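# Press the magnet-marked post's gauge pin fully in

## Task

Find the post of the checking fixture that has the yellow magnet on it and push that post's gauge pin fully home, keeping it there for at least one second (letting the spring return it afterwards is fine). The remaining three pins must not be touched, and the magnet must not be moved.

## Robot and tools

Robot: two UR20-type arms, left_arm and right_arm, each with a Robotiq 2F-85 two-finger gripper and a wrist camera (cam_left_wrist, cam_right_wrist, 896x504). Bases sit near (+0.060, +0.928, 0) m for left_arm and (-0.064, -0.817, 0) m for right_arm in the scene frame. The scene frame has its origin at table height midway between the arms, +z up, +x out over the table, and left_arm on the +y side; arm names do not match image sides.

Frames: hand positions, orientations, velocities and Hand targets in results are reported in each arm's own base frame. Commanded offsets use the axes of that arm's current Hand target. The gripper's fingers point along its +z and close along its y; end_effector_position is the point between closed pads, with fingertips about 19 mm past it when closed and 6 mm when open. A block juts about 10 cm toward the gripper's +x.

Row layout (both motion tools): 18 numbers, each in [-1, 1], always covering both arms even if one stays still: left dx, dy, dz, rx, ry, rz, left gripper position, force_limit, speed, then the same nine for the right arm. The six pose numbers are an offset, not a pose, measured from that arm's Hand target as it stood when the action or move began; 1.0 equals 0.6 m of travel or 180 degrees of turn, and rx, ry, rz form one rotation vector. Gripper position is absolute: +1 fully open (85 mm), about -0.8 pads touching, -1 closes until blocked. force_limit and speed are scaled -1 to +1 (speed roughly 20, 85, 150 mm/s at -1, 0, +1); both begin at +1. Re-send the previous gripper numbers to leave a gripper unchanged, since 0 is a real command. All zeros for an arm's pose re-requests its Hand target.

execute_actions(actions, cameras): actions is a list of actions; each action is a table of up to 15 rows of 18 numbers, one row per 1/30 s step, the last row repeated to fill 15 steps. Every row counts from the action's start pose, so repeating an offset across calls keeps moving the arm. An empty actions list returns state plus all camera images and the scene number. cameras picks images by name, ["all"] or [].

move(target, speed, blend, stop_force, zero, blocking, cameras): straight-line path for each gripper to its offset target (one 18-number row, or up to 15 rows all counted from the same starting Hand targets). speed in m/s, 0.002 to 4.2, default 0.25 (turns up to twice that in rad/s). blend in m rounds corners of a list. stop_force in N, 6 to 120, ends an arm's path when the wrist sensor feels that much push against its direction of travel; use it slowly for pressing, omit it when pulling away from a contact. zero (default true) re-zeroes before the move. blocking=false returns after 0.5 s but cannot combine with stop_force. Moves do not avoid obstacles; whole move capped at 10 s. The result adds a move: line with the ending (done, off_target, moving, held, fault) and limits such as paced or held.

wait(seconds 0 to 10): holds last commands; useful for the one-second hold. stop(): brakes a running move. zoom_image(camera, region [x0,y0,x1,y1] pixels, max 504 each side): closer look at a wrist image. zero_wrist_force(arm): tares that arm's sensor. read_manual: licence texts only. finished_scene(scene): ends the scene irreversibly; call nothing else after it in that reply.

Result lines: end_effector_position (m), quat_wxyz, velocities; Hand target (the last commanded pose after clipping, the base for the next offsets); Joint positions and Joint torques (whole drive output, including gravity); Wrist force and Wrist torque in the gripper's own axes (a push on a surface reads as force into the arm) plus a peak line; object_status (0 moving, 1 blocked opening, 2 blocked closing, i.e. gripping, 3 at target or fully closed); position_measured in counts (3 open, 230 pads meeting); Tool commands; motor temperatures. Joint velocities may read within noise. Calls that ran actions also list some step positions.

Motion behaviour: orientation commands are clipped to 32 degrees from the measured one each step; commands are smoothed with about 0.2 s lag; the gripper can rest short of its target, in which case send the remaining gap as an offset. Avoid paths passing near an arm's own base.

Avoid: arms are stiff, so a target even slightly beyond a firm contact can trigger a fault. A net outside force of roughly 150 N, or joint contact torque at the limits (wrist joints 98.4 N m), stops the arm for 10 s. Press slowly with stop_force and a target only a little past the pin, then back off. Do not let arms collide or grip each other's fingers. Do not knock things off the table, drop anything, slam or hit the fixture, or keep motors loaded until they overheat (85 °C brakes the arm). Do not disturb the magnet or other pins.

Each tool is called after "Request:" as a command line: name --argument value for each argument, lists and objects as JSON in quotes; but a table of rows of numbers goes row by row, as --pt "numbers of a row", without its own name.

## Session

Request:
execute_actions --actions '[]'

Scene clock: 0.00 s.
left_arm: end_effector_position=(+0.3071, -0.4220, +0.1602) position_measured=3 object_status=3 end_effector_quat_wxyz=(+0.066, +0.956, -0.074, +0.275) | right_arm: end_effector_position=(+0.4900, -0.3027, +0.2369) position_measured=3 object_status=3 end_effector_quat_wxyz=(+0.548, -0.467, -0.511, -0.471)
Joint positions: left_arm=[-1.763 -1.739 2.857 -2.766 -1.003 1.555] | right_arm=[2.511 -2.074 -2.06 -2.212 2.389 -0.015]
Joint velocities: within noise
Joint torques (N m): no reading
Motor temperatures (°C): left_arm=[24 35 26 38 34 33] | right_arm=[28 35 35 36 33 38]
Wrist force (N): no reading
Wrist torque (N m): no reading
Wrist force, peak (N): no reading
Hand target: left_arm +0.3071, -0.4220, +0.1602; +0.066, +0.956, -0.074, +0.275 | right_arm +0.4900, -0.3027, +0.2369; +0.548, -0.467, -0.511, -0.471
Tool commands: left_gripper/position=+1.0 left_gripper/force_limit=+1.0 left_gripper/speed=+1.0 right_gripper/position=+1.0 right_gripper/force_limit=+1.0 right_gripper/speed=+1.0
camera_calibration:
cam_left_wrist: T_world_to_cam=[[-0.204299, -0.976285, 0.0716159, -0.353754], [-0.955218, 0.182823, -0.232669, 0.427195], [0.214058, -0.115943, -0.969916, 0.170568], [0, 0, 0, 1]] pos_world=[0.299281, -0.40369, 0.290166]
cam_right_wrist: T_world_to_cam=[[0.98966, 0.130322, -0.059914, -0.419077], [-0.0206188, -0.284112, -0.958569, 0.167032], [-0.141945, 0.949893, -0.278487, 0.549542], [0, 0, 0, 1]] pos_world=[0.496192, -0.419935, 0.288044]

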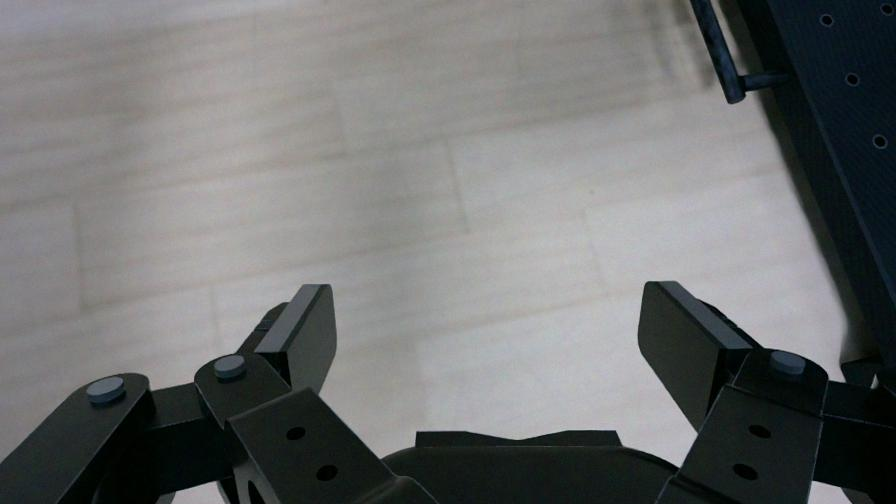

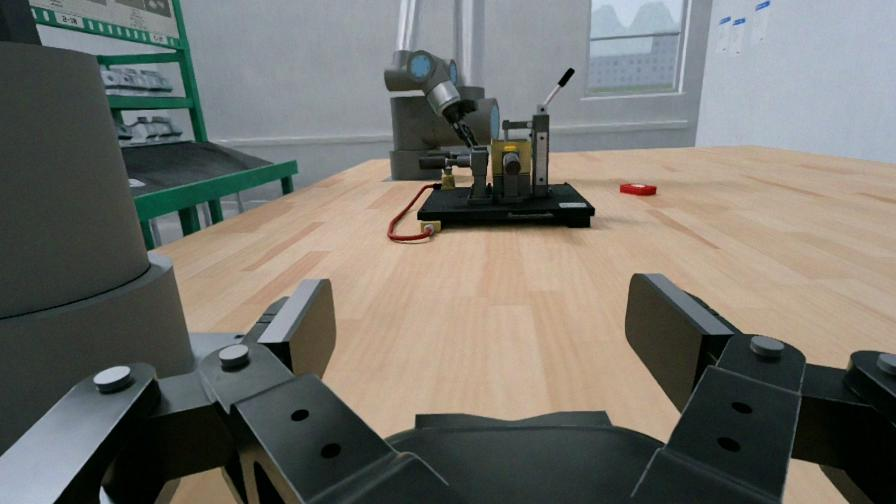

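Request:
zoom_image --camera "cam_right_wrist" --region '[380, 50, 630, 250]'

Scaled by 2.016 from the camera's 896x504 image, which has a finer 1280x720 frame.

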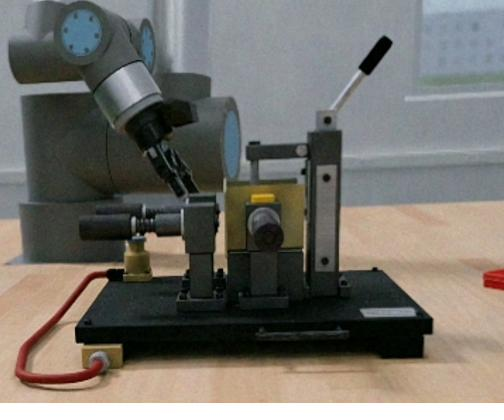

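Request:
move --target '[0,0,0,0,0,0,1,1,1,0.045,0.132,0.978,-0.0404,-0.18,0,-1,-1,0]' --speed 0.5 --cameras '["cam_right_wrist"]'

Request:
zoom_image --camera "cam_right_wrist" --region '[250, 0, 650, 250]'

Scene clock: 4.30 s.
left_arm: end_effector_position=(+0.3071, -0.4220, +0.1602) position_measured=3 object_status=3 end_effector_quat_wxyz=(+0.066, +0.956, -0.074, +0.275) | right_arm: end_effector_position=(+0.4989, +0.2879, +0.2865) position_measured=232 object_status=3 end_effector_quat_wxyz=(-0.353, +0.613, +0.613, +0.353)
Joint positions: left_arm=[-1.763 -1.739 2.857 -2.766 -1.003 1.555] | right_arm=[3.549 -1.78 -2.73 0.397 2.489 2.281]
Joint torques (N m): left_arm=[-1.42 -10.6 -54.93 -9.98 4.26 -1.27] | right_arm=[24.94 44.54 17.23 15.15 0.06 6.82]
Wrist force (N): left_arm=[0.3 0.1 -0.1] | right_arm=[-0.7 1.2 1.0]
Wrist torque (N m): left_arm=[0.01 -0.05 0.00] | right_arm=[0.66 0.17 -0.41]
Wrist force, peak (N): left_arm=[0.3 0.3 -0.4] | right_arm=[1.5 3.1 5.0]
Hand target: left_arm +0.3071, -0.4220, +0.1602; +0.066, +0.956, -0.074, +0.275 | right_arm +0.4989, +0.2879, +0.2865; -0.353, +0.613, +0.613, +0.353
Off the commanded pose: left_arm 0.000 m, 0 deg | right_arm 0.000 m, 0 deg.
move: done
camera_calibration:
cam_right_wrist: T_world_to_cam=[[0.999515, -0.0079878, -0.0300849, -0.475476], [-0.025835, -0.752001, -0.658656, 0.433972], [-0.0173627, 0.659114, -0.751843, 0.16086], [0, 0, 0, 1]] pos_world=[0.489251, 0.216524, 0.392475]
Images, in order (width x height): cam_right_wrist 896x504.

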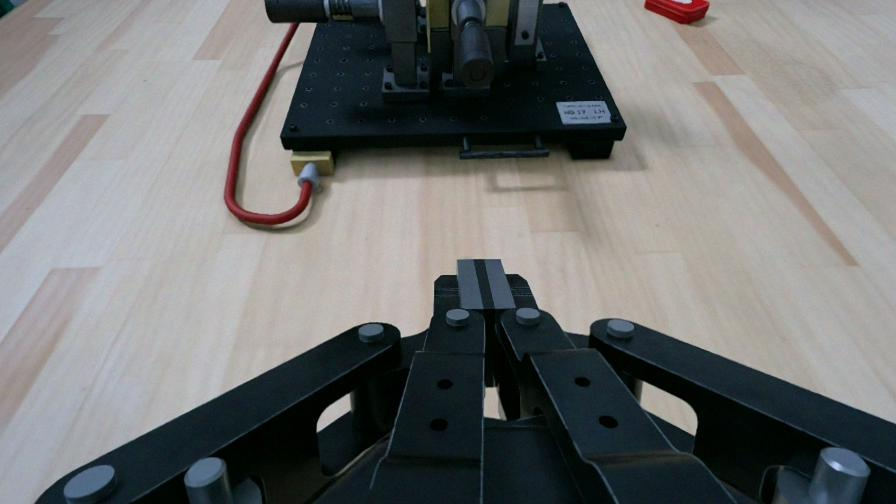

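Scaled by 1.260 from the camera's 896x504 image, which has a finer 1280x720 frame.

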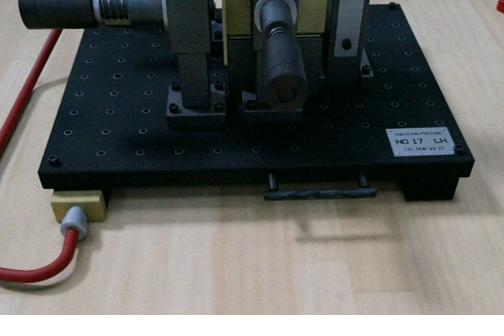

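Request:
move --target '[0,0,0,0,0,0,1,1,1,0.0905,0.05,0.5385,0,-0.3333,0,-1,-1,0]' --speed 0.5 --cameras '["cam_right_wrist"]'

Scene clock: 6.83 s.
left_arm: end_effector_position=(+0.3071, -0.4220, +0.1602) position_measured=3 object_status=3 end_effector_quat_wxyz=(+0.066, +0.956, -0.074, +0.275) | right_arm: end_effector_position=(+0.5287, +0.5946, +0.1715) position_measured=232 object_status=3 end_effector_quat_wxyz=(+0.000, +0.707, +0.707, -0.001)
Joint positions: left_arm=[-1.763 -1.739 2.857 -2.766 -1.003 1.555] | right_arm=[4.241 -1.761 -2.289 -0.664 1.57 2.67]
Joint torques (N m): left_arm=[-1.54 -12.02 -56.14 -9.73 3.07 -0.98] | right_arm=[27.1 86 79.37 6.34 -3.89 5.78]
Wrist force (N): left_arm=[0.2 0.2 -0.2] | right_arm=[-0.3 2.5 1.3]
Wrist torque (N m): left_arm=[0.03 -0.02 0.00] | right_arm=[1.50 0.01 -0.72]
Wrist force, peak (N): left_arm=[0.4 0.1 -0.4] | right_arm=[4.4 3.2 2.4]
Hand target: left_arm +0.3071, -0.4220, +0.1602; +0.066, +0.956, -0.074, +0.275 | right_arm +0.5288, +0.5947, +0.1714; +0.000, +0.707, +0.707, -0.001
Off the commanded pose: left_arm 0.000 m, 0 deg | right_arm 0.000 m, 0 deg.
move: done
camera_calibration:
cam_right_wrist: T_world_to_cam=[[0.999529, -0.0296904, -0.00772757, -0.497279], [-0.025628, -0.946497, 0.321694, 0.537019], [-0.0168653, -0.321345, -0.946812, 0.488855], [0, 0, 0, 1]] pos_world=[0.519052, 0.650613, 0.286255]
Images, in order (width x height): cam_right_wrist 896x504.

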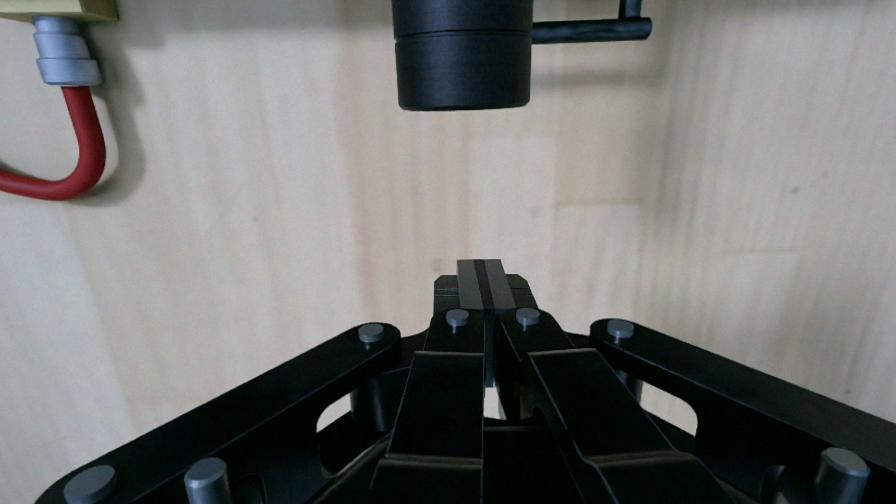

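Request:
move --target '[0,0,0,0,0,0,1,1,1,0.06,-0.005,0,0,0,0,-1,-1,0]' --speed 0.12

Request:
move --target '[0,0,0,0,0,0,1,1,1,0.07,0,0,0,0,0,-1,-1,0]' --speed 0.03 --stop_force 9 --cameras '["cam_right_wrist"]'

Scene clock: 7.97 s.
left_arm: end_effector_position=(+0.3071, -0.4220, +0.1602) position_measured=3 object_status=3 end_effector_quat_wxyz=(+0.066, +0.956, -0.074, +0.275) | right_arm: end_effector_position=(+0.5258, +0.6305, +0.1714) position_measured=232 object_status=3 end_effector_quat_wxyz=(+0.001, +0.707, +0.707, -0.001)
Joint positions: left_arm=[-1.763 -1.739 2.857 -2.766 -1.003 1.555] | right_arm=[4.265 -1.785 -2.255 -0.674 1.57 2.694]
Joint torques (N m): left_arm=[-1.86 -16.85 -54.67 -9.44 3.29 -1.12] | right_arm=[24.13 76 81.08 5.87 2.65 5.53]
Wrist force (N): left_arm=[0.2 0.2 -0.1] | right_arm=[-1.1 1.7 2.0]
Wrist torque (N m): left_arm=[0.02 -0.04 0.00] | right_arm=[1.43 0.17 -0.65]
Wrist force, peak (N): left_arm=[0.3 -0.3 0.0] | right_arm=[-1.4 2.6 1.3]
Hand target: left_arm +0.3071, -0.4220, +0.1602; +0.066, +0.956, -0.074, +0.275 | right_arm +0.5257, +0.6307, +0.1714; +0.000, +0.707, +0.707, -0.001
Off the commanded pose: left_arm 0.000 m, 0 deg | right_arm 0.000 m, 0 deg.
move: done

Scene clock: 9.63 s.
left_arm: end_effector_position=(+0.3071, -0.4220, +0.1602) position_measured=3 object_status=3 end_effector_quat_wxyz=(+0.066, +0.956, -0.074, +0.275) | right_arm: end_effector_position=(+0.5257, +0.6438, +0.1713) position_measured=232 object_status=3 end_effector_quat_wxyz=(+0.001, +0.707, +0.707, -0.001)
Joint positions: left_arm=[-1.763 -1.739 2.857 -2.766 -1.003 1.555] | right_arm=[4.272 -1.795 -2.241 -0.678 1.57 2.701]
Joint torques (N m): left_arm=[4.83 -6.43 -56.29 -10.11 3.04 -0.96] | right_arm=[-15.27 132.45 64.03 17.62 3.49 -7.06]
Wrist force (N): left_arm=[0.2 0.0 -0.1] | right_arm=[-7.8 1.2 3.4]
Wrist torque (N m): left_arm=[0.00 -0.03 0.00] | right_arm=[1.53 0.28 -0.44]
Wrist force, peak (N): left_arm=[0.2 0.0 -0.4] | right_arm=[-9.9 0.5 1.3]
Hand target: left_arm +0.3071, -0.4220, +0.1602; +0.066, +0.956, -0.074, +0.275 | right_arm +0.5257, +0.6438, +0.1713; +0.001, +0.707, +0.707, -0.001 (not the last commanded pose)
Off the commanded pose: left_arm 0.000 m, 0 deg | right_arm 0.029 m, 0 deg.
move: contact (right_arm)
camera_calibration:
cam_right_wrist: T_world_to_cam=[[0.999528, -0.0297258, -0.00781649, -0.49277], [-0.0256297, -0.946435, 0.321875, 0.58348], [-0.0169658, -0.321523, -0.94675, 0.504584], [0, 0, 0, 1]] pos_world=[0.516052, 0.699813, 0.286056]
Images, in order (width x height): cam_right_wrist 896x504.

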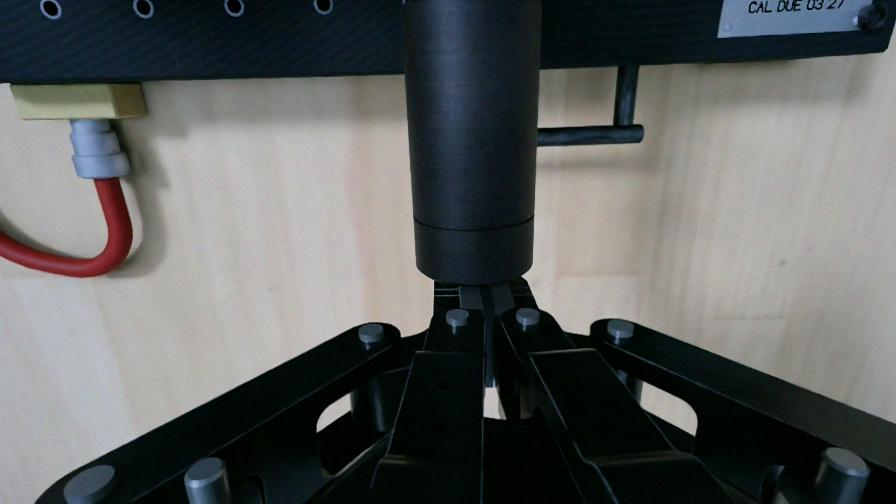

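Request:
move --pt "0 0 0 0 0 0 1 1 1 0.014 0 0 0 0 0 -1 -1 0" --pt "0 0 0 0 0 0 1 1 1 0.045 0 0 0 0 0 -1 -1 0" --speed '[0.02, 0.008]' --stop_force 58

Request:
wait --seconds 1.1

Scene clock: 13.73 s.
left_arm: end_effector_position=(+0.3071, -0.4220, +0.1602) position_measured=3 object_status=3 end_effector_quat_wxyz=(+0.066, +0.956, -0.074, +0.275) | right_arm: end_effector_position=(+0.5257, +0.6591, +0.1712) position_measured=232 object_status=3 end_effector_quat_wxyz=(+0.001, +0.707, +0.707, -0.001)
Joint positions: left_arm=[-1.763 -1.739 2.857 -2.766 -1.003 1.555] | right_arm=[4.28 -1.807 -2.225 -0.683 1.57 2.709]
Joint torques (N m): left_arm=[1.99 -10.41 -55.08 -10.25 3.18 -1.1] | right_arm=[11.59 135.36 102.72 31.35 14.65 -7.35]
Wrist force (N): left_arm=[0.2 0.1 0.0] | right_arm=[-57.7 8.5 3.3]
Wrist torque (N m): left_arm=[0.01 -0.04 0.00] | right_arm=[1.57 0.49 -0.84]
Wrist force, peak (N): left_arm=[0.5 0.1 -0.3] | right_arm=[-80.2 2.7 -16.1]
Hand target: left_arm +0.3071, -0.4220, +0.1602; +0.066, +0.956, -0.074, +0.275 | right_arm +0.5257, +0.6590, +0.1712; +0.001, +0.707, +0.707, -0.001 (not the last commanded pose)
Off the commanded pose: left_arm 0.000 m, 0 deg | right_arm 0.012 m, 0 deg.
move: contact (right_arm); path passed 1 of 2 targets

Scene clock: 14.83 s.
left_arm: end_effector_position=(+0.3071, -0.4220, +0.1602) position_measured=3 object_status=3 end_effector_quat_wxyz=(+0.066, +0.956, -0.074, +0.275) | right_arm: end_effector_position=(+0.5257, +0.6590, +0.1712) position_measured=232 object_status=3 end_effector_quat_wxyz=(+0.001, +0.707, +0.707, -0.001)
Joint positions: left_arm=[-1.763 -1.739 2.857 -2.766 -1.003 1.555] | right_arm=[4.28 -1.807 -2.225 -0.683 1.57 2.709]
Joint torques (N m): left_arm=[-1.51 -11.45 -54.98 -10.26 2.83 -0.79] | right_arm=[13.99 141.38 104.94 28.61 14.58 -7.68]
Wrist force (N): left_arm=[0.0 0.0 0.0] | right_arm=[-54.8 9.3 8.0]
Wrist torque (N m): left_arm=[-0.01 0.01 0.00] | right_arm=[1.61 0.46 -0.82]
Wrist force, peak (N): left_arm=[0.3 0.3 0.0] | right_arm=[-57.0 8.8 4.4]
Hand target: left_arm +0.3071, -0.4220, +0.1602; +0.066, +0.956, -0.074, +0.275 | right_arm +0.5257, +0.6590, +0.1712; +0.001, +0.707, +0.707, -0.001 (not the last commanded pose)
Tool commands: left_gripper/position=+1.0 left_gripper/force_limit=+1.0 left_gripper/speed=+1.0 right_gripper/position=-1.0 right_gripper/force_limit=-1.0 right_gripper/speed=+0.0
Off the commanded pose: left_arm 0.000 m, 0 deg | right_arm 0.012 m, 0 deg.
wait: 1.10 s; at rest by 0.17 s

Request:
move --target '[0,0,0,0,0,0,1,1,1,0.02,0,0,0,0,0,-1,-1,0]' --speed 0.004 --stop_force 15

Request:
wait --seconds 1

Request:
move --target '[0,0,0,0,0,0,1,1,1,-0.06,0,0,0,0,0,-1,-1,0]' --speed 0.1

Request:
finished_scene --scene 3

Scene clock: 15.97 s.
left_arm: end_effector_position=(+0.3071, -0.4220, +0.1602) position_measured=3 object_status=3 end_effector_quat_wxyz=(+0.066, +0.956, -0.074, +0.275) | right_arm: end_effector_position=(+0.5257, +0.6592, +0.1712) position_measured=232 object_status=3 end_effector_quat_wxyz=(+0.001, +0.707, +0.707, -0.001)
Joint positions: left_arm=[-1.763 -1.739 2.857 -2.766 -1.003 1.555] | right_arm=[4.28 -1.807 -2.225 -0.683 1.57 2.709]
Joint torques (N m): left_arm=[0.62 -5.78 -56.5 -9.9 3.23 -1.07] | right_arm=[31.16 126.88 115.87 34.06 14.46 1.91]
Wrist force (N): left_arm=[-0.1 0.1 0.1] | right_arm=[-79.3 2.2 -8.1]
Wrist torque (N m): left_arm=[0.03 0.02 0.00] | right_arm=[1.61 0.66 -1.00]
Wrist force, peak (N): left_arm=[0.0 0.4 -0.3] | right_arm=[-80.4 2.1 -8.2]
Hand target: left_arm +0.3071, -0.4220, +0.1602; +0.066, +0.956, -0.074, +0.275 | right_arm +0.5257, +0.6592, +0.1712; +0.001, +0.707, +0.707, -0.001 (not the last commanded pose)
Off the commanded pose: left_arm 0.000 m, 0 deg | right_arm 0.012 m, 0 deg.
move: contact (right_arm)

Scene clock: 16.97 s.
left_arm: end_effector_position=(+0.3071, -0.4220, +0.1602) position_measured=3 object_status=3 end_effector_quat_wxyz=(+0.066, +0.956, -0.074, +0.275) | right_arm: end_effector_position=(+0.5257, +0.6592, +0.1712) position_measured=232 object_status=3 end_effector_quat_wxyz=(+0.001, +0.707, +0.707, -0.001)
Joint positions: left_arm=[-1.763 -1.739 2.857 -2.766 -1.003 1.555] | right_arm=[4.28 -1.807 -2.225 -0.683 1.57 2.709]
Joint torques (N m): left_arm=[-1.74 -12.63 -53.1 -9.91 2.68 -1.03] | right_arm=[30.57 131.39 111.35 34.86 14.68 0.12]
Wrist force (N): left_arm=[0.2 0.1 -0.1] | right_arm=[-73.3 4.4 -6.4]
Wrist torque (N m): left_arm=[0.03 -0.02 0.00] | right_arm=[1.60 0.64 -0.95]
Wrist force, peak (N): left_arm=[-0.2 0.3 -0.5] | right_arm=[-78.7 2.8 -8.7]
Hand target: left_arm +0.3071, -0.4220, +0.1602; +0.066, +0.956, -0.074, +0.275 | right_arm +0.5257, +0.6592, +0.1712; +0.001, +0.707, +0.707, -0.001 (not the last commanded pose)
Tool commands: left_gripper/position=+1.0 left_gripper/force_limit=+1.0 left_gripper/speed=+1.0 right_gripper/position=-1.0 right_gripper/force_limit=-1.0 right_gripper/speed=+0.0
Off the commanded pose: left_arm 0.000 m, 0 deg | right_arm 0.012 m, 0 deg.
wait: 1.00 s; at rest by 0.17 s

Scene clock: 17.83 s.
left_arm: end_effector_position=(+0.3071, -0.4220, +0.1602) position_measured=3 object_status=3 end_effector_quat_wxyz=(+0.066, +0.956, -0.074, +0.275) | right_arm: end_effector_position=(+0.5257, +0.6234, +0.1713) position_measured=232 object_status=3 end_effector_quat_wxyz=(+0.001, +0.707, +0.707, -0.001) end_effector_velocity=(+0.000, -0.002, +0.003) end_effector_angular_velocity=(+0.002, -0.002, +0.000)
Joint positions: left_arm=[-1.763 -1.739 2.857 -2.766 -1.003 1.555] | right_arm=[4.261 -1.78 -2.262 -0.672 1.57 2.69]
Joint velocities: left_arm=[within noise] | right_arm=[-0.001 0.005 -0.002 0 -0.001 -0.001]
Joint torques (N m): left_arm=[0.13 -11.46 -57.48 -9.99 3.18 -1.29] | right_arm=[-21.67 120.76 65.07 15.07 -3.87 -7.15]
Wrist force (N): left_arm=[-0.3 0.2 0.2] | right_arm=[-1.8 1.6 2.0]
Wrist torque (N m): left_arm=[0.03 0.07 0.00] | right_arm=[1.39 0.30 -0.25]
Wrist force, peak (N): left_arm=[-0.3 0.2 0.2] | right_arm=[-72.9 5.0 -6.5]
Hand target: left_arm +0.3071, -0.4220, +0.1602; +0.066, +0.956, -0.074, +0.275 | right_arm +0.5257, +0.6232, +0.1713; +0.001, +0.707, +0.707, -0.001
Off the commanded pose: left_arm 0.000 m, 0 deg | right_arm 0.000 m, 0 deg.
move: done

The scene is finished: the task was done.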